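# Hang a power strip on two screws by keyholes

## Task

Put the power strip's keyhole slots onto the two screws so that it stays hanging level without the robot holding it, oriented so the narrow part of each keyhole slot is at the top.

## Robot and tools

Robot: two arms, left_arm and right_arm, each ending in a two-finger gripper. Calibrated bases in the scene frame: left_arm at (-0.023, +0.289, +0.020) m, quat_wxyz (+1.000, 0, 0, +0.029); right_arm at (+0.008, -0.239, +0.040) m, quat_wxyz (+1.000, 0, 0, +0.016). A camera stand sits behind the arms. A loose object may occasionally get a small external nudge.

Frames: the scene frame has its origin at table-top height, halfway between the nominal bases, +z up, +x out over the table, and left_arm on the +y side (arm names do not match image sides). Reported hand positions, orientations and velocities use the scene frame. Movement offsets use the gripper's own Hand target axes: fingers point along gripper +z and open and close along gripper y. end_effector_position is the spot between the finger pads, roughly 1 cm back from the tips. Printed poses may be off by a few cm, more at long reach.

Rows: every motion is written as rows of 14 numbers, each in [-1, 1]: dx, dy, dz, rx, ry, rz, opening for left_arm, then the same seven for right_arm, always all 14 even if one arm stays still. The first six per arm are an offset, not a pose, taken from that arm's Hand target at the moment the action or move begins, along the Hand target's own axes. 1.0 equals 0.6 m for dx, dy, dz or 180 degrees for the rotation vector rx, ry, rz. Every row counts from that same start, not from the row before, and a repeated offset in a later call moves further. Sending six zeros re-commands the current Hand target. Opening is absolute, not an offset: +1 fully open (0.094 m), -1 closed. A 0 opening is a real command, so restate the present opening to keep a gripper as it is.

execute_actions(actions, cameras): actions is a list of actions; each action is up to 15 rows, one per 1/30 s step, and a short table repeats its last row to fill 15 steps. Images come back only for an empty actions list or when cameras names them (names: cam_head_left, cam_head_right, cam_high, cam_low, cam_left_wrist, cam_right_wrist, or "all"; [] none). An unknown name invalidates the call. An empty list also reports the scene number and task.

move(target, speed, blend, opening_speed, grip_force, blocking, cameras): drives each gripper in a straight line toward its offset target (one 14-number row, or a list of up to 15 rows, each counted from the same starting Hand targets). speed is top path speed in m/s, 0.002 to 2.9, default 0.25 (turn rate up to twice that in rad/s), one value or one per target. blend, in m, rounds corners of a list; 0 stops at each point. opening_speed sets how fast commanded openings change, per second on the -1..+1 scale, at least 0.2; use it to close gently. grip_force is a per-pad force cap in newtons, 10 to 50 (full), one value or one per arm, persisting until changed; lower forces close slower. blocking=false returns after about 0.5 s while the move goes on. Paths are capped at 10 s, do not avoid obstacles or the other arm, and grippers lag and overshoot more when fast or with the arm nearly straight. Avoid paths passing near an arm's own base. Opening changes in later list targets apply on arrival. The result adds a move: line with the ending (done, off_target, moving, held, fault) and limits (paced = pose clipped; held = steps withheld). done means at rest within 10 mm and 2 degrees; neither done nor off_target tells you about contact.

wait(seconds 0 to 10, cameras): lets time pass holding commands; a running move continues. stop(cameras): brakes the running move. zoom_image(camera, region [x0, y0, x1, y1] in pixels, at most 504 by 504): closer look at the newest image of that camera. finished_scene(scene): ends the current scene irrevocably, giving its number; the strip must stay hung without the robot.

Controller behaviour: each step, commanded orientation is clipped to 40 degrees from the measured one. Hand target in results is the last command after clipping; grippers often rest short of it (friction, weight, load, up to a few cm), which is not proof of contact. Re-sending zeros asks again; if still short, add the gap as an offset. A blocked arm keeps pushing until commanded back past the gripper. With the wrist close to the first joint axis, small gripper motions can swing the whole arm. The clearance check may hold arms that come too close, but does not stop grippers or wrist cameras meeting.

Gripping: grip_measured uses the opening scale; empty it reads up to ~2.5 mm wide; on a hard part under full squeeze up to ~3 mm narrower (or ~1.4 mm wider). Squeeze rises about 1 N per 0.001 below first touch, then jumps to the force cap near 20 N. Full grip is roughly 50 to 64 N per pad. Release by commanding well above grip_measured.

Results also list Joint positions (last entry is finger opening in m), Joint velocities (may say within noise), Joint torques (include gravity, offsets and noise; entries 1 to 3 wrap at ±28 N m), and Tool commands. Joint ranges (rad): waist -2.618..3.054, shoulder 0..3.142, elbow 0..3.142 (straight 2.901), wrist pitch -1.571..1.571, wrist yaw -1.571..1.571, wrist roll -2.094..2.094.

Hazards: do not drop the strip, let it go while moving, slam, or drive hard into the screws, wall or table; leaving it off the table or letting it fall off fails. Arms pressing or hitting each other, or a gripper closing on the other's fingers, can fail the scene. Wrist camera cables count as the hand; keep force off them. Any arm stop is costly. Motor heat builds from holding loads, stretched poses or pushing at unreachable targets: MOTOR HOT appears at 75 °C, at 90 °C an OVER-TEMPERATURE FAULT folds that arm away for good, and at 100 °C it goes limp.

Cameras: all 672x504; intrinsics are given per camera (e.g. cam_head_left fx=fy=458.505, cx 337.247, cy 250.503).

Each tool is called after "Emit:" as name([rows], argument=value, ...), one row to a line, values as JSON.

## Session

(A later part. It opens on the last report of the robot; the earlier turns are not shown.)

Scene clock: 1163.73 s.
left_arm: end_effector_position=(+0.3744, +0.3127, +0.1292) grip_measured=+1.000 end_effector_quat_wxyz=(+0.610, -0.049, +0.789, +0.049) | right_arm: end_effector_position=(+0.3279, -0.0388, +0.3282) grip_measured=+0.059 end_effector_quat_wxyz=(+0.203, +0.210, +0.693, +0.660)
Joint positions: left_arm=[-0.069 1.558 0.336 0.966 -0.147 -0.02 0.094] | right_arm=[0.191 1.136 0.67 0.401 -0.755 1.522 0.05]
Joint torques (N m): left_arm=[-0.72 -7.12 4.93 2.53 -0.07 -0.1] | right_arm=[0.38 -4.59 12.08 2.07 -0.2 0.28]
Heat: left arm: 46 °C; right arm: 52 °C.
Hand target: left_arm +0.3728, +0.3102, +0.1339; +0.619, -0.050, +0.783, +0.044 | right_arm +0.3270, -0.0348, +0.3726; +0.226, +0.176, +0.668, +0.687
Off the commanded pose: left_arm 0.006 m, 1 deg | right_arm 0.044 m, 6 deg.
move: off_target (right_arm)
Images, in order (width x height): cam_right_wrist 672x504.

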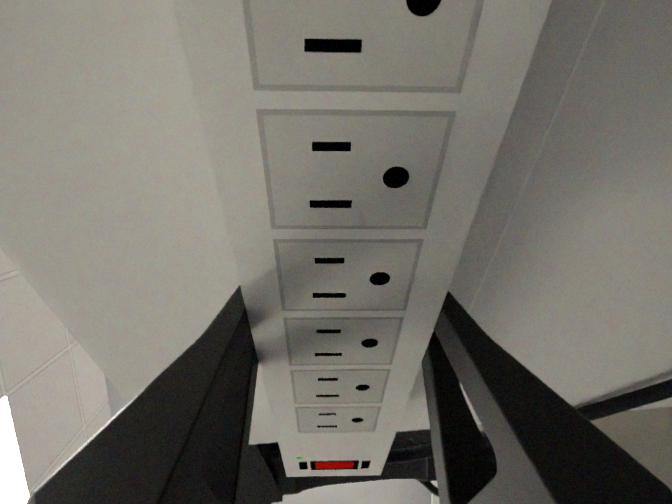

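Emit:
wait(seconds=0.1, cameras=["cam_head_right","cam_head_left"])

Emit:
zoom_image(camera="cam_head_right", region=[300, 140, 400, 240])

Emit:
zoom_image(camera="cam_head_left", region=[300, 120, 400, 220])

Scene clock: 1167.43 s.
left_arm: end_effector_position=(+0.3744, +0.3127, +0.1292) grip_measured=+1.000 end_effector_quat_wxyz=(+0.610, -0.049, +0.789, +0.049) | right_arm: end_effector_position=(+0.3279, -0.0388, +0.3281) grip_measured=+0.059 end_effector_quat_wxyz=(+0.203, +0.210, +0.693, +0.660)
Joint positions: left_arm=[-0.069 1.558 0.336 0.966 -0.147 -0.02 0.094] | right_arm=[0.191 1.136 0.67 0.401 -0.755 1.522 0.05]
Joint torques (N m): left_arm=[-0.72 -7.12 4.93 2.53 -0.07 -0.11] | right_arm=[0.34 -4.51 12.1 2.07 -0.22 0.26]
Heat: left arm: 46 °C; right arm: 53 °C.
Hand target: left_arm +0.3728, +0.3102, +0.1339; +0.619, -0.050, +0.783, +0.044 | right_arm +0.3271, -0.0348, +0.3725; +0.226, +0.176, +0.668, +0.687
Tool commands: left_gripper/opening=+1.0 right_gripper/opening=-0.3
Off the commanded pose: left_arm 0.006 m, 1 deg | right_arm 0.044 m, 6 deg.
wait: 0.10 s; at rest from the start
Images, in order (width x height): cam_head_left 672x504, cam_head_right 672x504.

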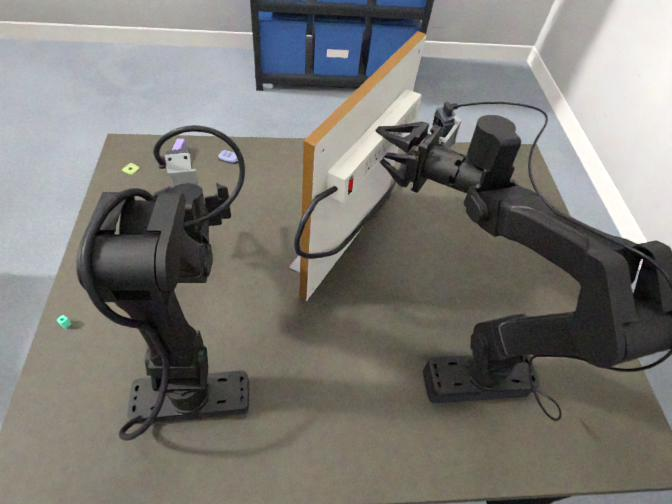

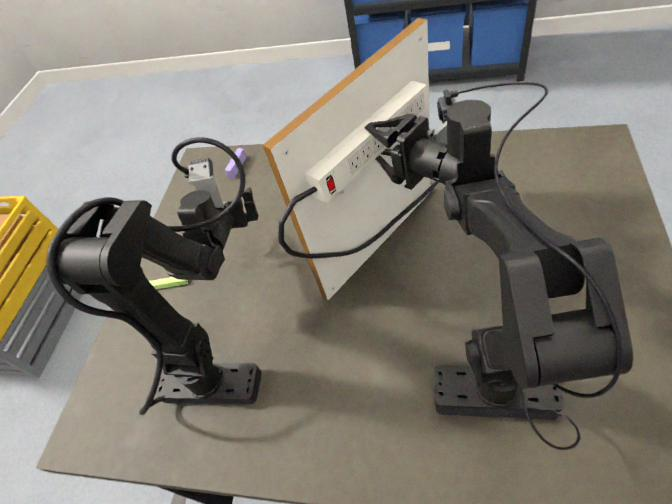

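Scaled by 5.040.

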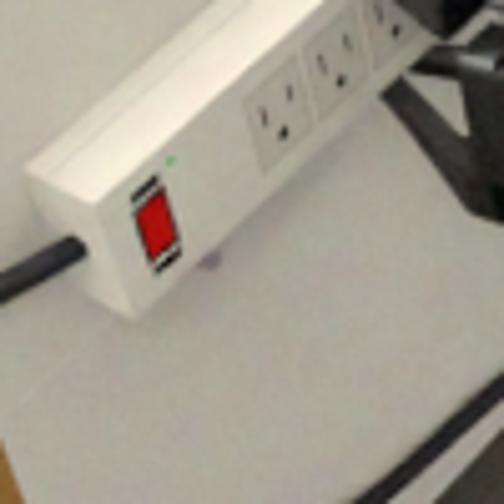

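Scaled by 5.040.

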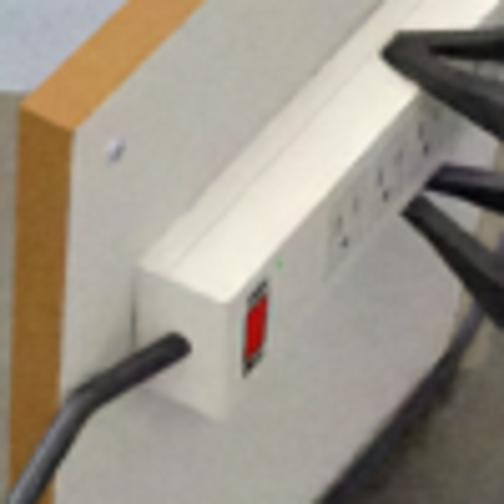

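Emit:
move([
  [0,0,0,0,0,0,1,-0.003,-0.02,-0.0276,0,0,0.003,-0.3],
  [0,0,0,0,0,0,1,-0.003,-0.126,-0.0276,0,0,0.003,-0.3],
], speed=0.06, blend=[0.01,0], cameras=["cam_head_right"])

Emit:
zoom_image(camera="cam_head_right", region=[260, 120, 440, 300])

Scene clock: 1209.97 s.
left_arm: end_effector_position=(+0.3744, +0.3127, +0.1292) grip_measured=+1.000 end_effector_quat_wxyz=(+0.610, -0.049, +0.789, +0.049) | right_arm: end_effector_position=(+0.3275, -0.0498, +0.2883) grip_measured=+0.059 end_effector_quat_wxyz=(+0.224, +0.189, +0.678, +0.674)
Joint positions: left_arm=[-0.069 1.558 0.336 0.966 -0.147 -0.02 0.094] | right_arm=[0.142 1.224 0.485 0.751 -0.804 1.532 0.05]
Joint torques (N m): left_arm=[-0.72 -7.1 4.93 2.53 -0.07 -0.1] | right_arm=[-0.44 -2.73 6.37 2.16 -0.29 0.29]
Heat: left arm: 46 °C; right arm: 56 °C.
Hand target: left_arm +0.3728, +0.3102, +0.1339; +0.619, -0.050, +0.783, +0.044 | right_arm +0.3252, -0.0494, +0.2965; +0.222, +0.179, +0.667, +0.688
Off the commanded pose: left_arm 0.006 m, 1 deg | right_arm 0.009 m, 2 deg.
move: done; blend cut to 0.009 m at target 1
Images, in order (width x height): cam_head_right 672x504.

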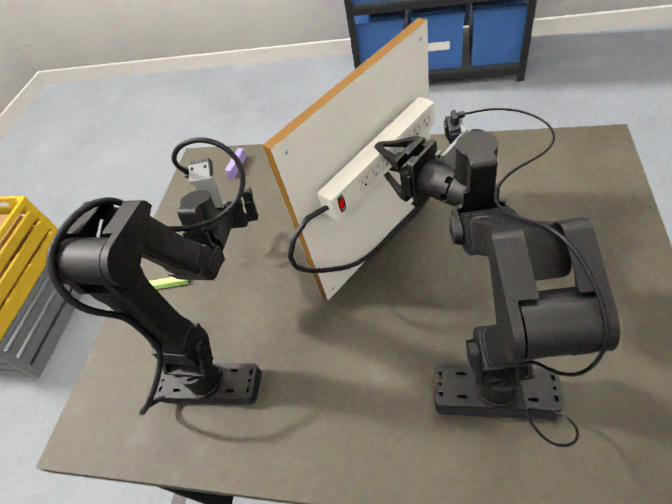

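Scaled by 2.800.

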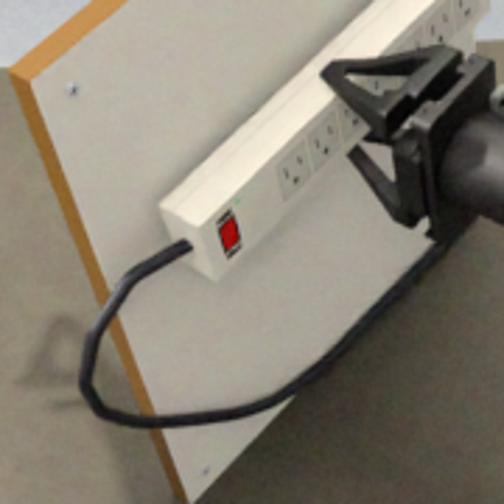

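Emit:
move(target=[0,0,0,0,0,0,1,0.0067,-0.0235,0,0,-0.0044,0.0056,-0.3], speed=0.04)

Scene clock: 1214.17 s.
left_arm: end_effector_position=(+0.3744, +0.3127, +0.1292) grip_measured=+1.000 end_effector_quat_wxyz=(+0.610, -0.049, +0.789, +0.049) | right_arm: end_effector_position=(+0.3263, -0.0515, +0.2739) grip_measured=+0.059 end_effector_quat_wxyz=(+0.222, +0.202, +0.675, +0.674)
Joint positions: left_arm=[-0.069 1.558 0.336 0.966 -0.147 -0.02 0.094] | right_arm=[0.145 1.249 0.434 0.827 -0.786 1.552 0.05]
Joint torques (N m): left_arm=[-0.72 -7.1 4.93 2.53 -0.07 -0.11] | right_arm=[0.92 -2.77 6.08 2.15 -0.08 0.27]
Heat: left arm: 46 °C; right arm: 55 °C.
Hand target: left_arm +0.3728, +0.3102, +0.1339; +0.619, -0.050, +0.783, +0.044 | right_arm +0.3228, -0.0470, +0.2822; +0.221, +0.190, +0.664, +0.688
Off the commanded pose: left_arm 0.006 m, 1 deg | right_arm 0.010 m, 2 deg.
move: done

Emit:
move(target=[0,0,0,0,0,0,1,0.003,0,0.0135,0,0,0,-0.3], speed=0.03)

Scene clock: 1219.77 s.
left_arm: end_effector_position=(+0.3744, +0.3127, +0.1292) grip_measured=+1.000 end_effector_quat_wxyz=(+0.610, -0.049, +0.789, +0.049) | right_arm: end_effector_position=(+0.3264, -0.0439, +0.2678) grip_measured=+0.059 end_effector_quat_wxyz=(+0.215, +0.205, +0.678, +0.672)
Joint positions: left_arm=[-0.069 1.558 0.336 0.966 -0.147 -0.02 0.094] | right_arm=[0.176 1.27 0.434 0.831 -0.761 1.552 0.05]
Joint torques (N m): left_arm=[-0.72 -7.1 4.94 2.53 -0.07 -0.1] | right_arm=[0.98 -2.85 7.1 2.2 -0.05 0.25]
Heat: left arm: 46 °C; right arm: 53 °C.
Hand target: left_arm +0.3728, +0.3102, +0.1339; +0.619, -0.050, +0.783, +0.044 | right_arm +0.3258, -0.0392, +0.2824; +0.221, +0.190, +0.664, +0.688
Off the commanded pose: left_arm 0.006 m, 1 deg | right_arm 0.015 m, 3 deg.
move: off_target (right_arm)

Emit:
move(target=[0,0,0,0,0,0,1,0,0,0.006,0,0,0,-0.3], speed=0.03)

Scene clock: 1222.93 s.
left_arm: end_effector_position=(+0.3744, +0.3127, +0.1292) grip_measured=+1.000 end_effector_quat_wxyz=(+0.610, -0.049, +0.789, +0.049) | right_arm: end_effector_position=(+0.3274, -0.0435, +0.2676) grip_measured=+0.059 end_effector_quat_wxyz=(+0.215, +0.205, +0.677, +0.673)
Joint positions: left_arm=[-0.069 1.558 0.336 0.966 -0.147 -0.02 0.094] | right_arm=[0.177 1.278 0.434 0.842 -0.758 1.555 0.05]
Joint torques (N m): left_arm=[-0.72 -7.12 4.93 2.53 -0.07 -0.1] | right_arm=[1.68 -2.65 7.66 2.12 0.03 0.23]
Heat: left arm: 46 °C; right arm: 53 °C.
Hand target: left_arm +0.3728, +0.3102, +0.1339; +0.619, -0.050, +0.783, +0.044 | right_arm +0.3278, -0.0363, +0.2826; +0.221, +0.190, +0.664, +0.688
Off the commanded pose: left_arm 0.006 m, 1 deg | right_arm 0.017 m, 3 deg.
move: off_target (right_arm)

Emit:
move([
  [0,0,0,0,0,0,1,0,-0.012,0.004,0,0,0,-0.3],
  [0,0,0,0,0,0,1,0,-0.024,0.006,0,0,0,-0.3],
], speed=0.02, blend=[0.003,0])

Scene clock: 1226.67 s.
left_arm: end_effector_position=(+0.3744, +0.3127, +0.1292) grip_measured=+1.000 end_effector_quat_wxyz=(+0.610, -0.049, +0.789, +0.049) | right_arm: end_effector_position=(+0.3285, -0.0424, +0.2666) grip_measured=+0.059 end_effector_quat_wxyz=(+0.220, +0.198, +0.666, +0.685)
Joint positions: left_arm=[-0.069 1.558 0.336 0.966 -0.147 -0.02 0.094] | right_arm=[0.178 1.329 0.413 0.964 -0.762 1.583 0.05]
Joint torques (N m): left_arm=[-0.72 -7.1 4.93 2.53 -0.07 -0.11] | right_arm=[2.58 -1.35 7.24 1.82 0.27 -0.02]
Heat: left arm: 46 °C; right arm: 53 °C.
Hand target: left_arm +0.3728, +0.3102, +0.1339; +0.619, -0.050, +0.783, +0.044 | right_arm +0.3306, -0.0330, +0.2685; +0.221, +0.190, +0.664, +0.688
Off the commanded pose: left_arm 0.006 m, 1 deg | right_arm 0.010 m, 1 deg.
move: done

Emit:
move([
  [0,0,0,0,0,0,1,0,-0.012,0,0,0,0,-0.3],
  [0,0,0,0,0,0,1,0,-0.024,0.00,0,0,0,-0.3],
], speed=0.02, blend=[0.003,0])

Scene clock: 1230.63 s.
left_arm: end_effector_position=(+0.3744, +0.3127, +0.1292) grip_measured=+1.000 end_effector_quat_wxyz=(+0.610, -0.049, +0.789, +0.049) | right_arm: end_effector_position=(+0.3281, -0.0427, +0.2647) grip_measured=+0.059 end_effector_quat_wxyz=(+0.223, +0.191, +0.652, +0.699)
Joint positions: left_arm=[-0.069 1.558 0.336 0.966 -0.147 -0.02 0.094] | right_arm=[0.176 1.387 0.384 1.108 -0.766 1.619 0.05]
Joint torques (N m): left_arm=[-0.72 -7.1 4.93 2.53 -0.07 -0.1] | right_arm=[2.65 -1.05 6.65 1.35 0.32 -0.35]
Heat: left arm: 46 °C; right arm: 52 °C.
Hand target: left_arm +0.3728, +0.3102, +0.1339; +0.619, -0.050, +0.783, +0.044 | right_arm +0.3313, -0.0327, +0.2541; +0.221, +0.190, +0.664, +0.688
Off the commanded pose: left_arm 0.006 m, 1 deg | right_arm 0.015 m, 2 deg.
move: off_target (right_arm)

Emit:
wait(seconds=0.1, cameras=["cam_head_right","cam_head_left","cam_right_wrist","cam_low"])

Emit:
zoom_image(camera="cam_head_right", region=[260, 90, 460, 290])

Emit:
zoom_image(camera="cam_head_left", region=[280, 80, 460, 260])

Scene clock: 1234.70 s.
left_arm: end_effector_position=(+0.3744, +0.3127, +0.1292) grip_measured=+1.000 end_effector_quat_wxyz=(+0.610, -0.049, +0.789, +0.049) | right_arm: end_effector_position=(+0.3281, -0.0427, +0.2648) grip_measured=+0.059 end_effector_quat_wxyz=(+0.224, +0.191, +0.652, +0.699)
Joint positions: left_arm=[-0.069 1.558 0.336 0.966 -0.147 -0.02 0.094] | right_arm=[0.176 1.387 0.384 1.108 -0.766 1.619 0.05]
Joint torques (N m): left_arm=[-0.7 -7.12 4.94 2.53 -0.07 -0.1] | right_arm=[2.69 -1.06 6.61 1.36 0.31 -0.36]
Heat: left arm: 46 °C; right arm: 52 °C.
Hand target: left_arm +0.3728, +0.3102, +0.1339; +0.619, -0.050, +0.783, +0.044 | right_arm +0.3313, -0.0327, +0.2542; +0.221, +0.190, +0.664, +0.688
Tool commands: left_gripper/opening=+1.0 right_gripper/opening=-0.3
Off the commanded pose: left_arm 0.006 m, 1 deg | right_arm 0.015 m, 2 deg.
wait: 0.10 s; at rest from the start
Images, in order (width x height): cam_head_left 672x504, cam_head_right 672x504, cam_low 672x504, cam_right_wrist 672x504.

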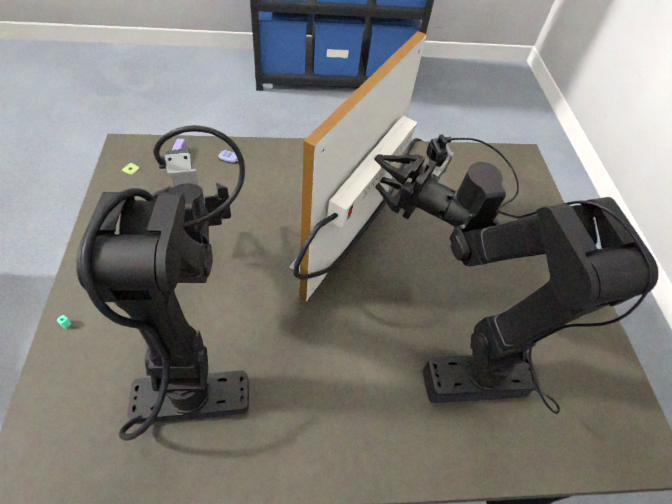

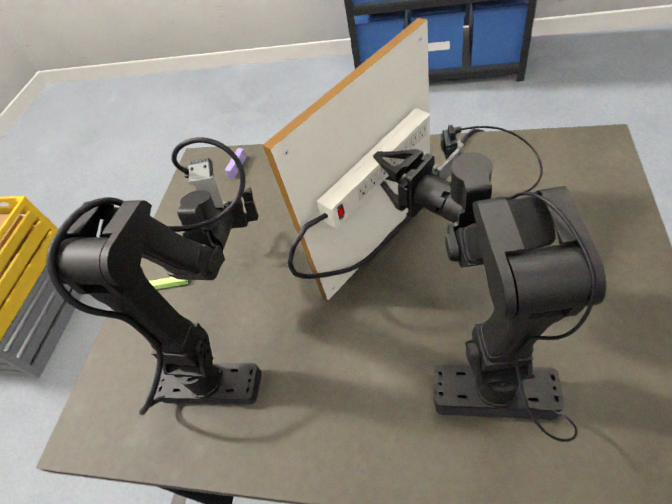

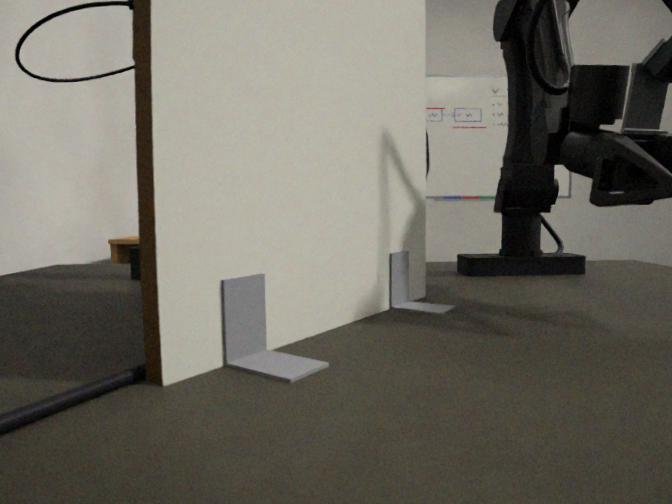

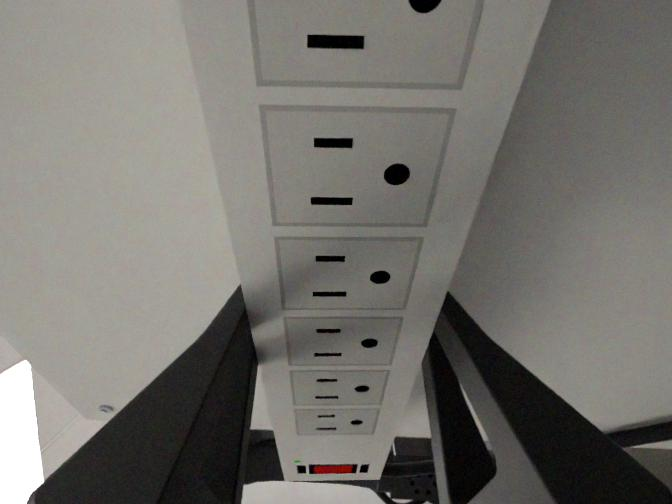

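Scaled by 2.520.

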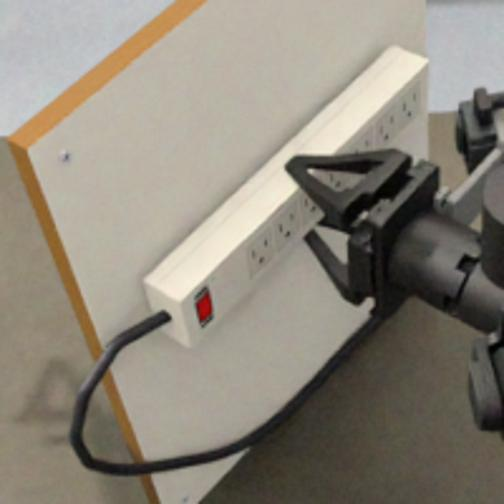

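Scaled by 2.800.

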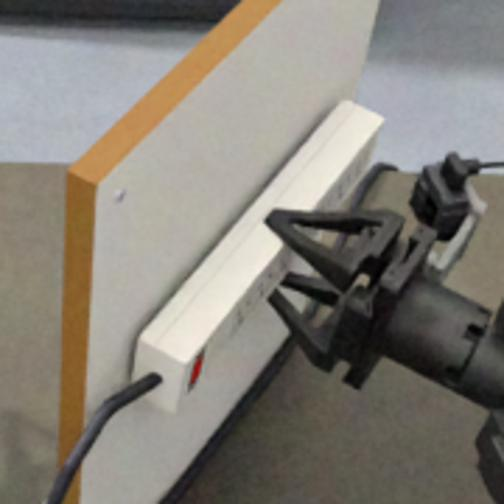

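Emit:
move([
  [0,0,0,0,0,0,1,0,0.022,0,0,0,0,-0.3],
  [0,0,0,0,0,0,1,0,0.022,0.013,0,0,0,-0.3],
], speed=0.03)

Scene clock: 1246.40 s.
left_arm: end_effector_position=(+0.3744, +0.3127, +0.1292) grip_measured=+1.000 end_effector_quat_wxyz=(+0.610, -0.049, +0.789, +0.049) | right_arm: end_effector_position=(+0.3278, -0.0423, +0.2623) grip_measured=+0.059 end_effector_quat_wxyz=(+0.231, +0.189, +0.659, +0.690)
Joint positions: left_arm=[-0.069 1.558 0.336 0.966 -0.147 -0.02 0.094] | right_arm=[0.182 1.371 0.384 1.068 -0.754 1.584 0.05]
Joint torques (N m): left_arm=[-0.7 -7.12 4.94 2.54 -0.07 -0.1] | right_arm=[3.97 -2.5 10.29 1.04 0.43 -0.03]
Heat: left arm: 46 °C; right arm: 51 °C.
Hand target: left_arm +0.3728, +0.3102, +0.1339; +0.619, -0.050, +0.783, +0.044 | right_arm +0.3350, -0.0266, +0.2678; +0.221, +0.190, +0.664, +0.688
Off the commanded pose: left_arm 0.006 m, 1 deg | right_arm 0.018 m, 1 deg.
move: off_target (right_arm)

Emit:
move(target=[0,0,0,0,0,0,1,0,0,-0.006,0.018,0,0.003,-0.3], speed=0.03, cameras=["cam_right_wrist"])

Scene clock: 1253.83 s.
left_arm: end_effector_position=(+0.3744, +0.3127, +0.1292) grip_measured=+1.000 end_effector_quat_wxyz=(+0.610, -0.049, +0.789, +0.049) | right_arm: end_effector_position=(+0.3282, -0.0421, +0.2634) grip_measured=+0.059 end_effector_quat_wxyz=(+0.225, +0.195, +0.676, +0.674)
Joint positions: left_arm=[-0.069 1.558 0.336 0.966 -0.147 -0.02 0.094] | right_arm=[0.182 1.31 0.419 0.906 -0.754 1.539 0.05]
Joint torques (N m): left_arm=[-0.72 -7.1 4.93 2.53 -0.07 -0.1] | right_arm=[3.19 -2.74 10 1.01 0.3 0.04]
Heat: left arm: 46 °C; right arm: 52 °C.
Hand target: left_arm +0.3728, +0.3102, +0.1339; +0.619, -0.050, +0.783, +0.044 | right_arm +0.3330, -0.0295, +0.2674; +0.212, +0.199, +0.683, +0.670
Off the commanded pose: left_arm 0.006 m, 1 deg | right_arm 0.014 m, 2 deg.
move: off_target (right_arm)
Images, in order (width x height): cam_right_wrist 672x504.

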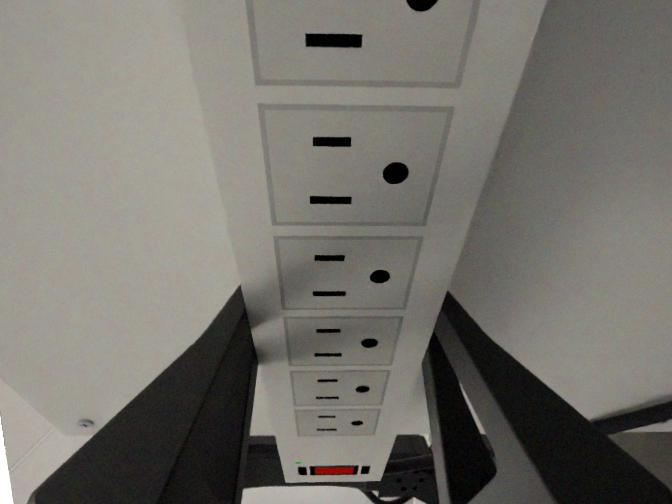

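Emit:
move(target=[0,0,0,0,0,0,1,-0.012,0,0,0,0,0,-0.3], speed=0.02)

Emit:
move(target=[0,0,0,0,0,0,1,-0.006,0,0,0,0,0,-0.3], speed=0.02)

Scene clock: 1260.77 s.
left_arm: end_effector_position=(+0.3744, +0.3127, +0.1292) grip_measured=+1.000 end_effector_quat_wxyz=(+0.610, -0.049, +0.789, +0.049) | right_arm: end_effector_position=(+0.3281, -0.0419, +0.2637) grip_measured=+0.059 end_effector_quat_wxyz=(+0.222, +0.192, +0.678, +0.674)
Joint positions: left_arm=[-0.069 1.558 0.336 0.966 -0.147 -0.02 0.094] | right_arm=[0.177 1.31 0.427 0.891 -0.769 1.534 0.05]
Joint torques (N m): left_arm=[-0.72 -7.1 4.93 2.53 -0.07 -0.11] | right_arm=[1.81 -1.2 10.91 1.17 0.21 0.06]
Heat: left arm: 46 °C; right arm: 53 °C.
Hand target: left_arm +0.3728, +0.3102, +0.1339; +0.619, -0.050, +0.783, +0.044 | right_arm +0.3389, -0.0335, +0.2676; +0.212, +0.199, +0.683, +0.670
Off the commanded pose: left_arm 0.006 m, 1 deg | right_arm 0.014 m, 1 deg.
move: off_target (right_arm)

Scene clock: 1261.50 s.
left_arm: end_effector_position=(+0.3744, +0.3127, +0.1292) grip_measured=+1.000 end_effector_quat_wxyz=(+0.610, -0.049, +0.789, +0.049) | right_arm: end_effector_position=(+0.3283, -0.0421, +0.2636) grip_measured=+0.059 end_effector_quat_wxyz=(+0.218, +0.189, +0.680, +0.674)
Joint positions: left_arm=[-0.069 1.558 0.336 0.966 -0.147 -0.02 0.094] | right_arm=[0.17 1.315 0.433 0.887 -0.786 1.533 0.05]
Joint torques (N m): left_arm=[-0.72 -7.12 4.92 2.53 -0.07 -0.1] | right_arm=[1.37 -0.81 11.03 1.19 0.3 0.04]
Heat: left arm: 46 °C; right arm: 53 °C.
Hand target: left_arm +0.3728, +0.3102, +0.1339; +0.619, -0.050, +0.783, +0.044 | right_arm +0.3420, -0.0356, +0.2676; +0.212, +0.199, +0.683, +0.670
Off the commanded pose: left_arm 0.006 m, 1 deg | right_arm 0.016 m, 1 deg.
move: off_target (right_arm)

Emit:
move([
  [0,0,0,0,0,0,1,0.0125,0,0,0,0,0,-0.3],
  [0,0,0,0,0,0,1,0.0125,-0.035,0,0,0,0,-0.3],
], speed=0.02)

Scene clock: 1267.63 s.
left_arm: end_effector_position=(+0.3744, +0.3127, +0.1292) grip_measured=+1.000 end_effector_quat_wxyz=(+0.610, -0.049, +0.789, +0.049) | right_arm: end_effector_position=(+0.3280, -0.0418, +0.2627) grip_measured=+0.059 end_effector_quat_wxyz=(+0.223, +0.182, +0.669, +0.685)
Joint positions: left_arm=[-0.069 1.558 0.336 0.966 -0.147 -0.02 0.094] | right_arm=[0.171 1.357 0.408 1.003 -0.787 1.56 0.05]
Joint torques (N m): left_arm=[-0.72 -7.1 4.93 2.53 -0.07 -0.1] | right_arm=[2.97 -0.24 7.28 1.22 0.53 -0.23]
Heat: left arm: 47 °C; right arm: 55 °C.
Hand target: left_arm +0.3728, +0.3102, +0.1339; +0.619, -0.050, +0.783, +0.044 | right_arm +0.3359, -0.0317, +0.2465; +0.212, +0.199, +0.683, +0.670
Off the commanded pose: left_arm 0.006 m, 1 deg | right_arm 0.021 m, 3 deg.
move: off_target (right_arm)

Emit:
move([
  [0,0,0,0,0,0,1,0,0.032,0.004,0,0,0,-0.3],
  [0,0,0,0,0,0,1,0,0.032,0.004,0,-0.02,0,-0.3],
], speed=0.03)

Emit:
move(target=[0,0,0,0,0,0,1,0,0,0,0,0.04,0,-0.3], speed=0.03, cameras=["cam_right_wrist"])

Scene clock: 1276.57 s.
left_arm: end_effector_position=(+0.3744, +0.3127, +0.1292) grip_measured=+1.000 end_effector_quat_wxyz=(+0.610, -0.049, +0.789, +0.049) | right_arm: end_effector_position=(+0.3286, -0.0418, +0.2645) grip_measured=+0.059 end_effector_quat_wxyz=(+0.233, +0.204, +0.675, +0.670)
Joint positions: left_arm=[-0.069 1.558 0.336 0.966 -0.147 -0.02 0.094] | right_arm=[0.198 1.289 0.418 0.878 -0.714 1.533 0.05]
Joint torques (N m): left_arm=[-0.72 -7.1 4.93 2.53 -0.07 -0.11] | right_arm=[4.46 -1.65 9.05 1.3 0.86 0.06]
Heat: left arm: 47 °C; right arm: 54 °C.
Hand target: left_arm +0.3728, +0.3102, +0.1339; +0.619, -0.050, +0.783, +0.044 | right_arm +0.3370, -0.0293, +0.2658; +0.234, +0.220, +0.676, +0.664
Off the commanded pose: left_arm 0.006 m, 1 deg | right_arm 0.015 m, 2 deg.
move: off_target (right_arm)

Scene clock: 1278.97 s.
left_arm: end_effector_position=(+0.3744, +0.3127, +0.1292) grip_measured=+1.000 end_effector_quat_wxyz=(+0.610, -0.049, +0.789, +0.049) | right_arm: end_effector_position=(+0.3281, -0.0417, +0.2632) grip_measured=+0.059 end_effector_quat_wxyz=(+0.209, +0.178, +0.682, +0.678)
Joint positions: left_arm=[-0.069 1.558 0.336 0.966 -0.147 -0.02 0.094] | right_arm=[0.157 1.337 0.441 0.906 -0.828 1.535 0.05]
Joint torques (N m): left_arm=[-0.72 -7.1 4.93 2.53 -0.07 -0.11] | right_arm=[2.24 -0.61 11.11 1.12 0.01 0.02]
Heat: left arm: 47 °C; right arm: 54 °C.
Hand target: left_arm +0.3728, +0.3102, +0.1339; +0.619, -0.050, +0.783, +0.044 | right_arm +0.3370, -0.0294, +0.2657; +0.191, +0.178, +0.689, +0.676
Off the commanded pose: left_arm 0.006 m, 1 deg | right_arm 0.015 m, 2 deg.
move: off_target (right_arm)
Images, in order (width x height): cam_right_wrist 672x504.

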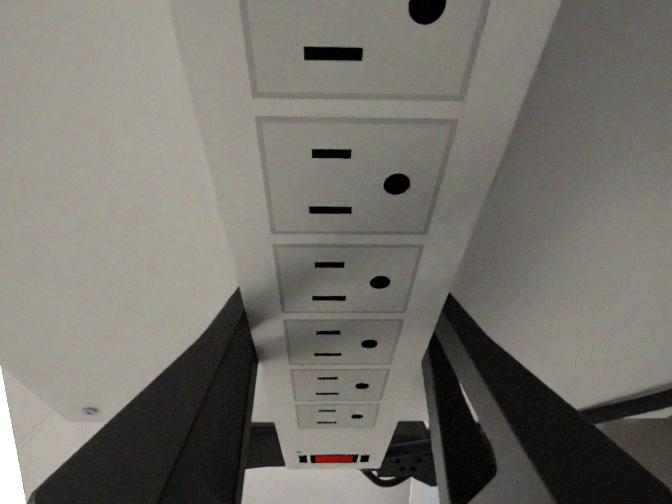

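Emit:
move([
  [0,0,0,0,0,0,1,0,0,0,0,-0.03,0,-0.3],
  [0,0,0,0,0,0,1,0,0.002,0,0,-0.03,0.008,-0.3],
], speed=0.02)

Emit:
move(target=[0,0,0,0,0,0,1,0,0.002,0,0,0,0.008,-0.3], speed=0.02, cameras=["cam_right_wrist"])

Scene clock: 1294.77 s.
left_arm: end_effector_position=(+0.3744, +0.3127, +0.1292) grip_measured=+1.000 end_effector_quat_wxyz=(+0.610, -0.049, +0.789, +0.049) | right_arm: end_effector_position=(+0.3288, -0.0416, +0.2646) grip_measured=+0.059 end_effector_quat_wxyz=(+0.218, +0.192, +0.683, +0.671)
Joint positions: left_arm=[-0.069 1.558 0.336 0.966 -0.147 -0.02 0.094] | right_arm=[0.174 1.303 0.441 0.855 -0.777 1.525 0.05]
Joint torques (N m): left_arm=[-0.72 -7.1 4.93 2.53 -0.07 -0.1] | right_arm=[4.75 -2.1 8.49 1.44 1.02 0.36]
Heat: left arm: 47 °C; right arm: 54 °C.
Hand target: left_arm +0.3728, +0.3102, +0.1339; +0.619, -0.050, +0.783, +0.044 | right_arm +0.3370, -0.0294, +0.2670; +0.214, +0.218, +0.677, +0.669
Off the commanded pose: left_arm 0.006 m, 1 deg | right_arm 0.015 m, 3 deg.
move: off_target (right_arm)

Scene clock: 1295.67 s.
left_arm: end_effector_position=(+0.3744, +0.3127, +0.1292) grip_measured=+1.000 end_effector_quat_wxyz=(+0.610, -0.049, +0.789, +0.049) | right_arm: end_effector_position=(+0.3288, -0.0417, +0.2646) grip_measured=+0.059 end_effector_quat_wxyz=(+0.217, +0.192, +0.682, +0.671)
Joint positions: left_arm=[-0.069 1.558 0.336 0.966 -0.147 -0.02 0.094] | right_arm=[0.174 1.303 0.441 0.854 -0.777 1.528 0.05]
Joint torques (N m): left_arm=[-0.72 -7.12 4.93 2.53 -0.07 -0.11] | right_arm=[4.71 -2.32 8.72 1.4 1 0.56]
Heat: left arm: 47 °C; right arm: 54 °C.
Hand target: left_arm +0.3728, +0.3102, +0.1339; +0.619, -0.050, +0.783, +0.044 | right_arm +0.3370, -0.0293, +0.2682; +0.206, +0.227, +0.674, +0.672
Off the commanded pose: left_arm 0.006 m, 1 deg | right_arm 0.015 m, 4 deg.
move: off_target (right_arm)
Images, in order (width x height): cam_right_wrist 672x504.

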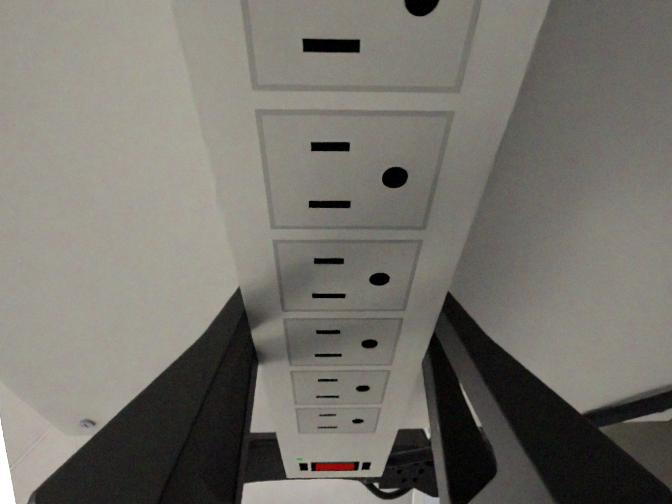

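Emit:
move(target=[0,0,0,0,0,0,1,0,0.002,0,0,0,0.012,-0.3], speed=0.02)

Emit:
move(target=[0,0,0,0,0,0,1,0,0.002,0,0,0,0.012,-0.3], speed=0.02, cameras=["cam_right_wrist"])

Scene clock: 1300.87 s.
left_arm: end_effector_position=(+0.3744, +0.3127, +0.1292) grip_measured=+1.000 end_effector_quat_wxyz=(+0.610, -0.049, +0.789, +0.049) | right_arm: end_effector_position=(+0.3288, -0.0417, +0.2646) grip_measured=+0.059 end_effector_quat_wxyz=(+0.216, +0.194, +0.682, +0.672)
Joint positions: left_arm=[-0.069 1.558 0.336 0.966 -0.147 -0.02 0.094] | right_arm=[0.174 1.303 0.441 0.854 -0.777 1.532 0.05]
Joint torques (N m): left_arm=[-0.72 -7.1 4.93 2.53 -0.07 -0.11] | right_arm=[4.62 -2.52 8.94 1.37 0.97 0.86]
Heat: left arm: 47 °C; right arm: 53 °C.
Hand target: left_arm +0.3728, +0.3102, +0.1338; +0.619, -0.050, +0.783, +0.044 | right_arm +0.3370, -0.0293, +0.2694; +0.193, +0.239, +0.670, +0.676
Off the commanded pose: left_arm 0.006 m, 1 deg | right_arm 0.016 m, 6 deg.
move: off_target (right_arm)

Scene clock: 1302.17 s.
left_arm: end_effector_position=(+0.3744, +0.3127, +0.1292) grip_measured=+1.000 end_effector_quat_wxyz=(+0.610, -0.049, +0.789, +0.049) | right_arm: end_effector_position=(+0.3288, -0.0417, +0.2646) grip_measured=+0.059 end_effector_quat_wxyz=(+0.214, +0.195, +0.681, +0.672)
Joint positions: left_arm=[-0.069 1.558 0.336 0.966 -0.147 -0.02 0.094] | right_arm=[0.174 1.303 0.441 0.854 -0.777 1.536 0.05]
Joint torques (N m): left_arm=[-0.72 -7.12 4.93 2.53 -0.07 -0.1] | right_arm=[4.51 -2.71 9.31 1.32 0.94 1.14]
Heat: left arm: 47 °C; right arm: 53 °C.
Hand target: left_arm +0.3728, +0.3102, +0.1338; +0.619, -0.050, +0.783, +0.044 | right_arm +0.3371, -0.0294, +0.2706; +0.181, +0.252, +0.665, +0.679
Off the commanded pose: left_arm 0.006 m, 1 deg | right_arm 0.016 m, 8 deg.
move: off_target (right_arm)
Images, in order (width x height): cam_right_wrist 672x504.

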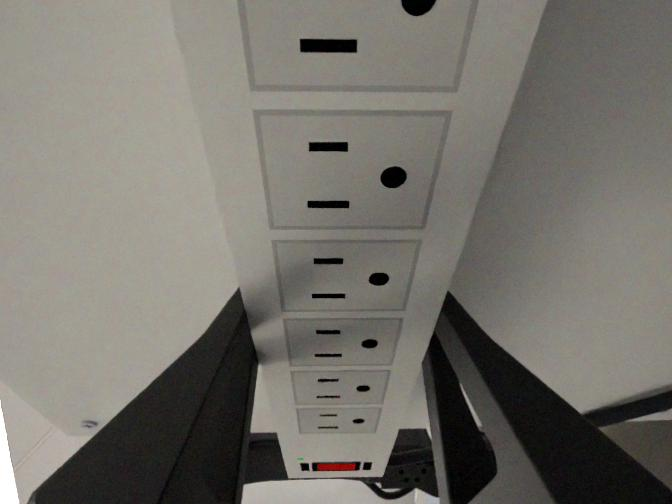

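Emit:
move(target=[0,0,0,0,0,0,1,0,0,0.003,-0.0106,0.0125,-0.0433,-0.3], speed=0.03)

Scene clock: 1314.57 s.
left_arm: end_effector_position=(+0.3744, +0.3127, +0.1292) grip_measured=+1.000 end_effector_quat_wxyz=(+0.610, -0.049, +0.789, +0.049) | right_arm: end_effector_position=(+0.3286, -0.0413, +0.2648) grip_measured=+0.059 end_effector_quat_wxyz=(+0.214, +0.185, +0.681, +0.675)
Joint positions: left_arm=[-0.069 1.558 0.336 0.966 -0.147 -0.02 0.094] | right_arm=[0.167 1.321 0.441 0.886 -0.8 1.533 0.05]
Joint torques (N m): left_arm=[-0.7 -7.1 4.93 2.53 -0.07 -0.1] | right_arm=[4.07 -0.21 8.87 1.9 0.7 0.22]
Heat: left arm: 47 °C; right arm: 52 °C.
Hand target: left_arm +0.3728, +0.3102, +0.1338; +0.619, -0.050, +0.783, +0.044 | right_arm +0.3382, -0.0279, +0.2705; +0.217, +0.190, +0.673, +0.681
Off the commanded pose: left_arm 0.006 m, 1 deg | right_arm 0.017 m, 1 deg.
move: off_target (right_arm)

Emit:
move(target=[0,0,0,0,0,0,1,0,-0.02,0,0,0,0,-0.3], speed=0.03, cameras=["cam_right_wrist","cam_head_left","cam_head_right"])

Emit:
zoom_image(camera="cam_head_left", region=[310, 90, 430, 230])

Emit:
zoom_image(camera="cam_head_right", region=[300, 90, 440, 230])

Scene clock: 1318.77 s.
left_arm: end_effector_position=(+0.3744, +0.3127, +0.1292) grip_measured=+1.000 end_effector_quat_wxyz=(+0.610, -0.049, +0.789, +0.049) | right_arm: end_effector_position=(+0.3282, -0.0415, +0.2631) grip_measured=+0.059 end_effector_quat_wxyz=(+0.220, +0.179, +0.669, +0.687)
Joint positions: left_arm=[-0.069 1.558 0.336 0.966 -0.147 -0.02 0.094] | right_arm=[0.166 1.366 0.412 1.013 -0.801 1.565 0.05]
Joint torques (N m): left_arm=[-0.72 -7.1 4.93 2.54 -0.07 -0.1] | right_arm=[4.1 -0.13 8.66 1.36 0.74 -0.09]
Heat: left arm: 47 °C; right arm: 52 °C.
Hand target: left_arm +0.3728, +0.3102, +0.1338; +0.619, -0.050, +0.783, +0.044 | right_arm +0.3386, -0.0279, +0.2584; +0.217, +0.190, +0.673, +0.681
Off the commanded pose: left_arm 0.006 m, 1 deg | right_arm 0.018 m, 1 deg.
move: off_target (right_arm)
Images, in order (width x height): cam_head_left 672x504, cam_head_right 672x504, cam_right_wrist 672x504.

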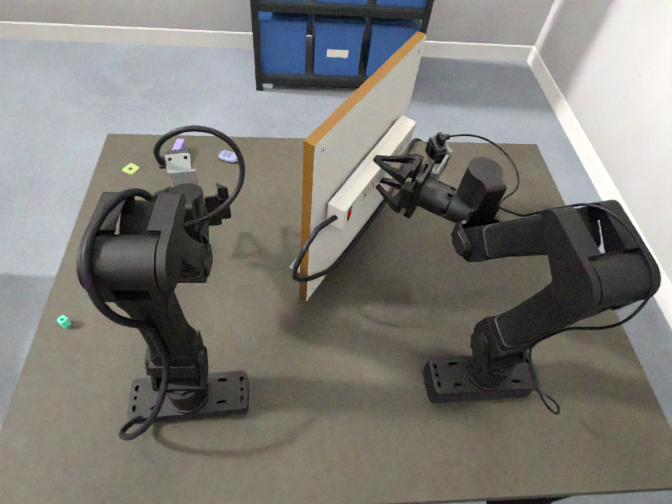

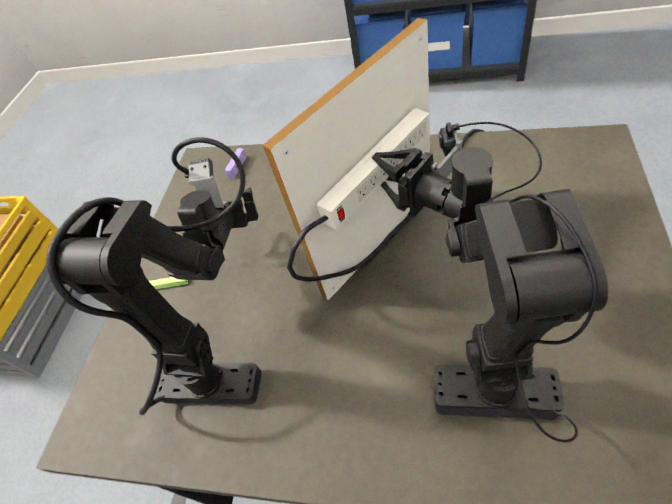

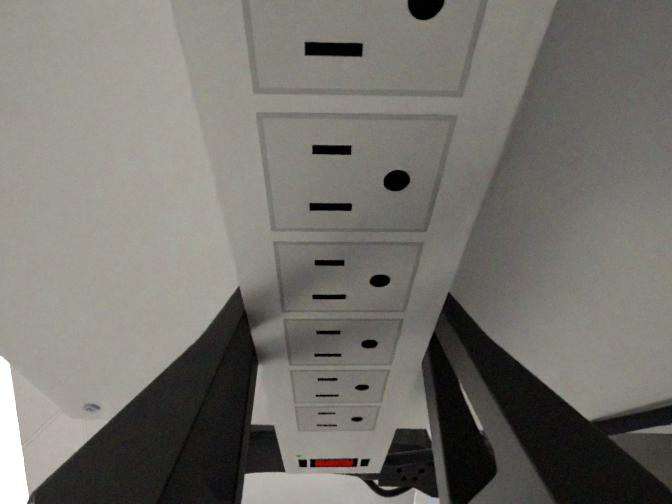

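Scaled by 3.600.

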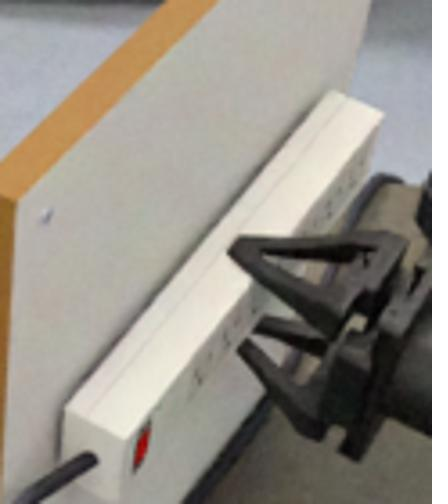

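Scaled by 3.600.

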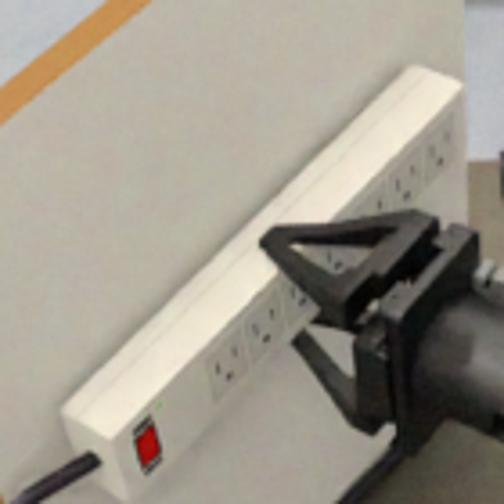

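Emit:
move([
  [0,0,0,0,0,0,1,0,0.012,0,0,0,0,-0.3],
  [0,0,0,0,0,0,1,0.014,0.012,0,0,0,0,-0.3],
], speed=0.03)

Emit:
move(target=[0,0,0,0,0,0,1,0.01,0.015,0,0,0,0,-0.3], speed=0.03)

Emit:
move(target=[0,0,0,0,0,0,1,0.0,0.015,0,0,0,0,-0.3], speed=0.03)

Scene clock: 1340.13 s.
left_arm: end_effector_position=(+0.3744, +0.3127, +0.1292) grip_measured=+1.000 end_effector_quat_wxyz=(+0.610, -0.049, +0.789, +0.049) | right_arm: end_effector_position=(+0.3283, -0.0417, +0.2635) grip_measured=+0.059 end_effector_quat_wxyz=(+0.222, +0.186, +0.670, +0.683)
Joint positions: left_arm=[-0.069 1.558 0.336 0.966 -0.147 -0.02 0.094] | right_arm=[0.174 1.345 0.412 0.978 -0.778 1.559 0.05]
Joint torques (N m): left_arm=[-0.72 -7.1 4.93 2.53 -0.07 -0.11] | right_arm=[5.61 -2.39 8.38 1.33 0.75 -0.01]
Heat: left arm: 47 °C; right arm: 53 °C.
Hand target: left_arm +0.3728, +0.3102, +0.1338; +0.619, -0.050, +0.783, +0.044 | right_arm +0.3314, -0.0233, +0.2654; +0.217, +0.190, +0.673, +0.681
Off the commanded pose: left_arm 0.006 m, 1 deg | right_arm 0.019 m, 1 deg.
move: off_target (right_arm)

Scene clock: 1341.03 s.
left_arm: end_effector_position=(+0.3744, +0.3127, +0.1292) grip_measured=+1.000 end_effector_quat_wxyz=(+0.610, -0.049, +0.789, +0.049) | right_arm: end_effector_position=(+0.3282, -0.0413, +0.2645) grip_measured=+0.059 end_effector_quat_wxyz=(+0.232, +0.202, +0.673, +0.673)
Joint positions: left_arm=[-0.069 1.558 0.336 0.966 -0.147 -0.02 0.094] | right_arm=[0.199 1.297 0.412 0.902 -0.716 1.542 0.05]
Joint torques (N m): left_arm=[-0.7 -7.12 4.92 2.53 -0.07 -0.11] | right_arm=[5.16 -2.65 9.22 1.5 0.24 0.14]
Heat: left arm: 47 °C; right arm: 53 °C.
Hand target: left_arm +0.3728, +0.3102, +0.1338; +0.619, -0.050, +0.783, +0.044 | right_arm +0.3260, -0.0200, +0.2742; +0.217, +0.190, +0.673, +0.681
Off the commanded pose: left_arm 0.006 m, 1 deg | right_arm 0.023 m, 2 deg.
move: off_target (right_arm)

Scene clock: 1341.87 s.
left_arm: end_effector_position=(+0.3744, +0.3127, +0.1292) grip_measured=+1.000 end_effector_quat_wxyz=(+0.610, -0.049, +0.789, +0.049) | right_arm: end_effector_position=(+0.3277, -0.0411, +0.2646) grip_measured=+0.059 end_effector_quat_wxyz=(+0.236, +0.210, +0.674, +0.667)
Joint positions: left_arm=[-0.069 1.558 0.336 0.966 -0.147 -0.02 0.094] | right_arm=[0.211 1.274 0.412 0.865 -0.687 1.534 0.05]
Joint torques (N m): left_arm=[-0.72 -7.12 4.93 2.53 -0.07 -0.1] | right_arm=[4.26 -3.37 10.99 1.36 -0.09 0.21]
Heat: left arm: 47 °C; right arm: 53 °C.
Hand target: left_arm +0.3728, +0.3102, +0.1338; +0.619, -0.050, +0.783, +0.044 | right_arm +0.3257, -0.0200, +0.2831; +0.217, +0.190, +0.673, +0.681
Off the commanded pose: left_arm 0.006 m, 1 deg | right_arm 0.028 m, 4 deg.
move: off_target (right_arm)

Emit:
move([
  [0,0,0,0,0,0,1,-0.024,-0.018,0.004,0,0,0,-0.3],
  [0,0,0,0,0,0,1,-0.034,-0.018,0.006,0,0,0,-0.3],
  [0,0,0,0,0,0,1,-0.024,-0.03,0.006,0,0,0,-0.3],
  [0,0,0,0,0,0,1,-0.014,-0.018,0.006,0,0,0,-0.3],
  [0,0,0,0,0,0,1,-0.024,-0.006,0.006,0,0,0,-0.3],
  [0,0,0,0,0,0,1,-0.034,-0.018,0.006,0,0,0,-0.3],
  [0,0,0,0,0,0,1,-0.024,-0.018,0.006,0,0,0,-0.3],
], speed=0.03, blend=[0.004,0.004,0.004,0.004,0.004,0.004,0])

Scene clock: 1356.37 s.
left_arm: end_effector_position=(+0.3744, +0.3127, +0.1292) grip_measured=+1.000 end_effector_quat_wxyz=(+0.610, -0.049, +0.789, +0.049) | right_arm: end_effector_position=(+0.3284, -0.0415, +0.2634) grip_measured=+0.059 end_effector_quat_wxyz=(+0.224, +0.190, +0.672, +0.680)
Joint positions: left_arm=[-0.069 1.558 0.336 0.966 -0.147 -0.02 0.094] | right_arm=[0.179 1.333 0.414 0.952 -0.766 1.552 0.05]
Joint torques (N m): left_arm=[-0.72 -7.1 4.93 2.53 -0.07 -0.1] | right_arm=[3.95 -0.96 11.66 1.25 0.46 0.06]
Heat: left arm: 47 °C; right arm: 56 °C.
Hand target: left_arm +0.3728, +0.3102, +0.1338; +0.619, -0.050, +0.783, +0.044 | right_arm +0.3401, -0.0249, +0.2729; +0.217, +0.190, +0.673, +0.681
Off the commanded pose: left_arm 0.006 m, 1 deg | right_arm 0.022 m, 1 deg.
move: off_target (right_arm); blend cut to 0.0031 m at target 1, 0.0031 m at target 2, 0.003 m at target 6

Emit:
move([
  [0,0,0,0,0,0,1,0,0,0,0,0,-0.012,-0.3],
  [0,0,0,0,0,0,1,0,0,0.0,0,0,-0.024,-0.3],
], speed=0.03, cameras=["cam_right_wrist"])

Scene clock: 1370.13 s.
left_arm: end_effector_position=(+0.3744, +0.3127, +0.1292) grip_measured=+1.000 end_effector_quat_wxyz=(+0.610, -0.049, +0.789, +0.049) | right_arm: end_effector_position=(+0.3284, -0.0415, +0.2634) grip_measured=+0.059 end_effector_quat_wxyz=(+0.226, +0.187, +0.673, +0.679)
Joint positions: left_arm=[-0.069 1.558 0.336 0.966 -0.147 -0.02 0.094] | right_arm=[0.179 1.333 0.414 0.952 -0.766 1.544 0.05]
Joint torques (N m): left_arm=[-0.72 -7.1 4.93 2.53 -0.07 -0.11] | right_arm=[3.9 -0.7 11.54 1.32 0.44 -0.53]
Heat: left arm: 47 °C; right arm: 59 °C.
Hand target: left_arm +0.3728, +0.3102, +0.1338; +0.619, -0.050, +0.783, +0.044 | right_arm +0.3401, -0.0249, +0.2729; +0.243, +0.164, +0.679, +0.673
Off the commanded pose: left_arm 0.006 m, 1 deg | right_arm 0.022 m, 3 deg.
move: off_target (right_arm)
Images, in order (width x height): cam_right_wrist 672x504.

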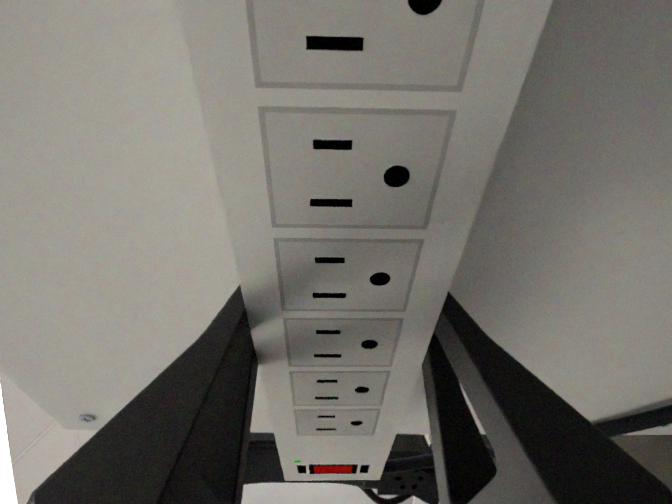

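Emit:
move([
  [0,0,0,0,0,0,1,0,0,-0.014,0,0,0.02,-0.3],
], speed=0.03)

Emit:
move([
  [0,0,0,0,0,0,1,-0.017,0,0,0,0,0,-0.3],
], speed=0.03)

Scene clock: 1402.57 s.
left_arm: end_effector_position=(+0.3744, +0.3127, +0.1292) grip_measured=+1.000 end_effector_quat_wxyz=(+0.610, -0.049, +0.789, +0.049) | right_arm: end_effector_position=(+0.3283, -0.0416, +0.2635) grip_measured=+0.059 end_effector_quat_wxyz=(+0.225, +0.189, +0.673, +0.679)
Joint positions: left_arm=[-0.069 1.558 0.336 0.966 -0.147 -0.02 0.094] | right_arm=[0.179 1.331 0.414 0.95 -0.766 1.548 0.05]
Joint torques (N m): left_arm=[-0.72 -7.12 4.92 2.53 -0.07 -0.1] | right_arm=[2.19 -2.55 10.36 1.22 0.2 0]
Heat: left arm: 47 °C; right arm: 62 °C.
Hand target: left_arm +0.3728, +0.3102, +0.1338; +0.619, -0.050, +0.783, +0.044 | right_arm +0.3355, -0.0320, +0.2727; +0.222, +0.186, +0.674, +0.680
Off the commanded pose: left_arm 0.006 m, 1 deg | right_arm 0.015 m, 1 deg.
move: off_target (right_arm)

Scene clock: 1403.40 s.
left_arm: end_effector_position=(+0.3744, +0.3127, +0.1292) grip_measured=+1.000 end_effector_quat_wxyz=(+0.610, -0.049, +0.789, +0.049) | right_arm: end_effector_position=(+0.3284, -0.0420, +0.2625) grip_measured=+0.059 end_effector_quat_wxyz=(+0.220, +0.179, +0.677, +0.679)
Joint positions: left_arm=[-0.069 1.558 0.336 0.966 -0.147 -0.02 0.094] | right_arm=[0.165 1.343 0.424 0.945 -0.801 1.535 0.05]
Joint torques (N m): left_arm=[-0.7 -7.1 4.93 2.53 -0.07 -0.1] | right_arm=[0.76 -1.33 11.34 1.32 0.24 0.11]
Heat: left arm: 47 °C; right arm: 62 °C.
Hand target: left_arm +0.3728, +0.3102, +0.1338; +0.619, -0.050, +0.783, +0.044 | right_arm +0.3439, -0.0375, +0.2733; +0.222, +0.185, +0.674, +0.680
Off the commanded pose: left_arm 0.006 m, 1 deg | right_arm 0.019 m, 1 deg.
move: off_target (right_arm)

Emit:
move([
  [0,0,0,0,0,0,1,-0.025,0,0,0,0,0,-0.3],
], speed=0.03)

Scene clock: 1411.20 s.
left_arm: end_effector_position=(+0.3744, +0.3127, +0.1292) grip_measured=+1.000 end_effector_quat_wxyz=(+0.610, -0.049, +0.789, +0.049) | right_arm: end_effector_position=(+0.3349, -0.0454, +0.2616) grip_measured=+0.059 end_effector_quat_wxyz=(+0.211, +0.165, +0.683, +0.679)
Joint positions: left_arm=[-0.069 1.558 0.336 0.966 -0.147 -0.02 0.094] | right_arm=[0.128 1.387 0.461 0.945 -0.872 1.52 0.05]
Joint torques (N m): left_arm=[-0.72 -7.12 4.93 2.53 -0.07 -0.11] | right_arm=[0.16 -1.72 11.19 1.36 0.53 0.29]
Heat: left arm: 47 °C; right arm: 61 °C.
Hand target: left_arm +0.3728, +0.3102, +0.1338; +0.619, -0.050, +0.783, +0.044 | right_arm +0.3564, -0.0458, +0.2739; +0.222, +0.186, +0.674, +0.680
Off the commanded pose: left_arm 0.006 m, 1 deg | right_arm 0.025 m, 3 deg.
move: off_target (right_arm)


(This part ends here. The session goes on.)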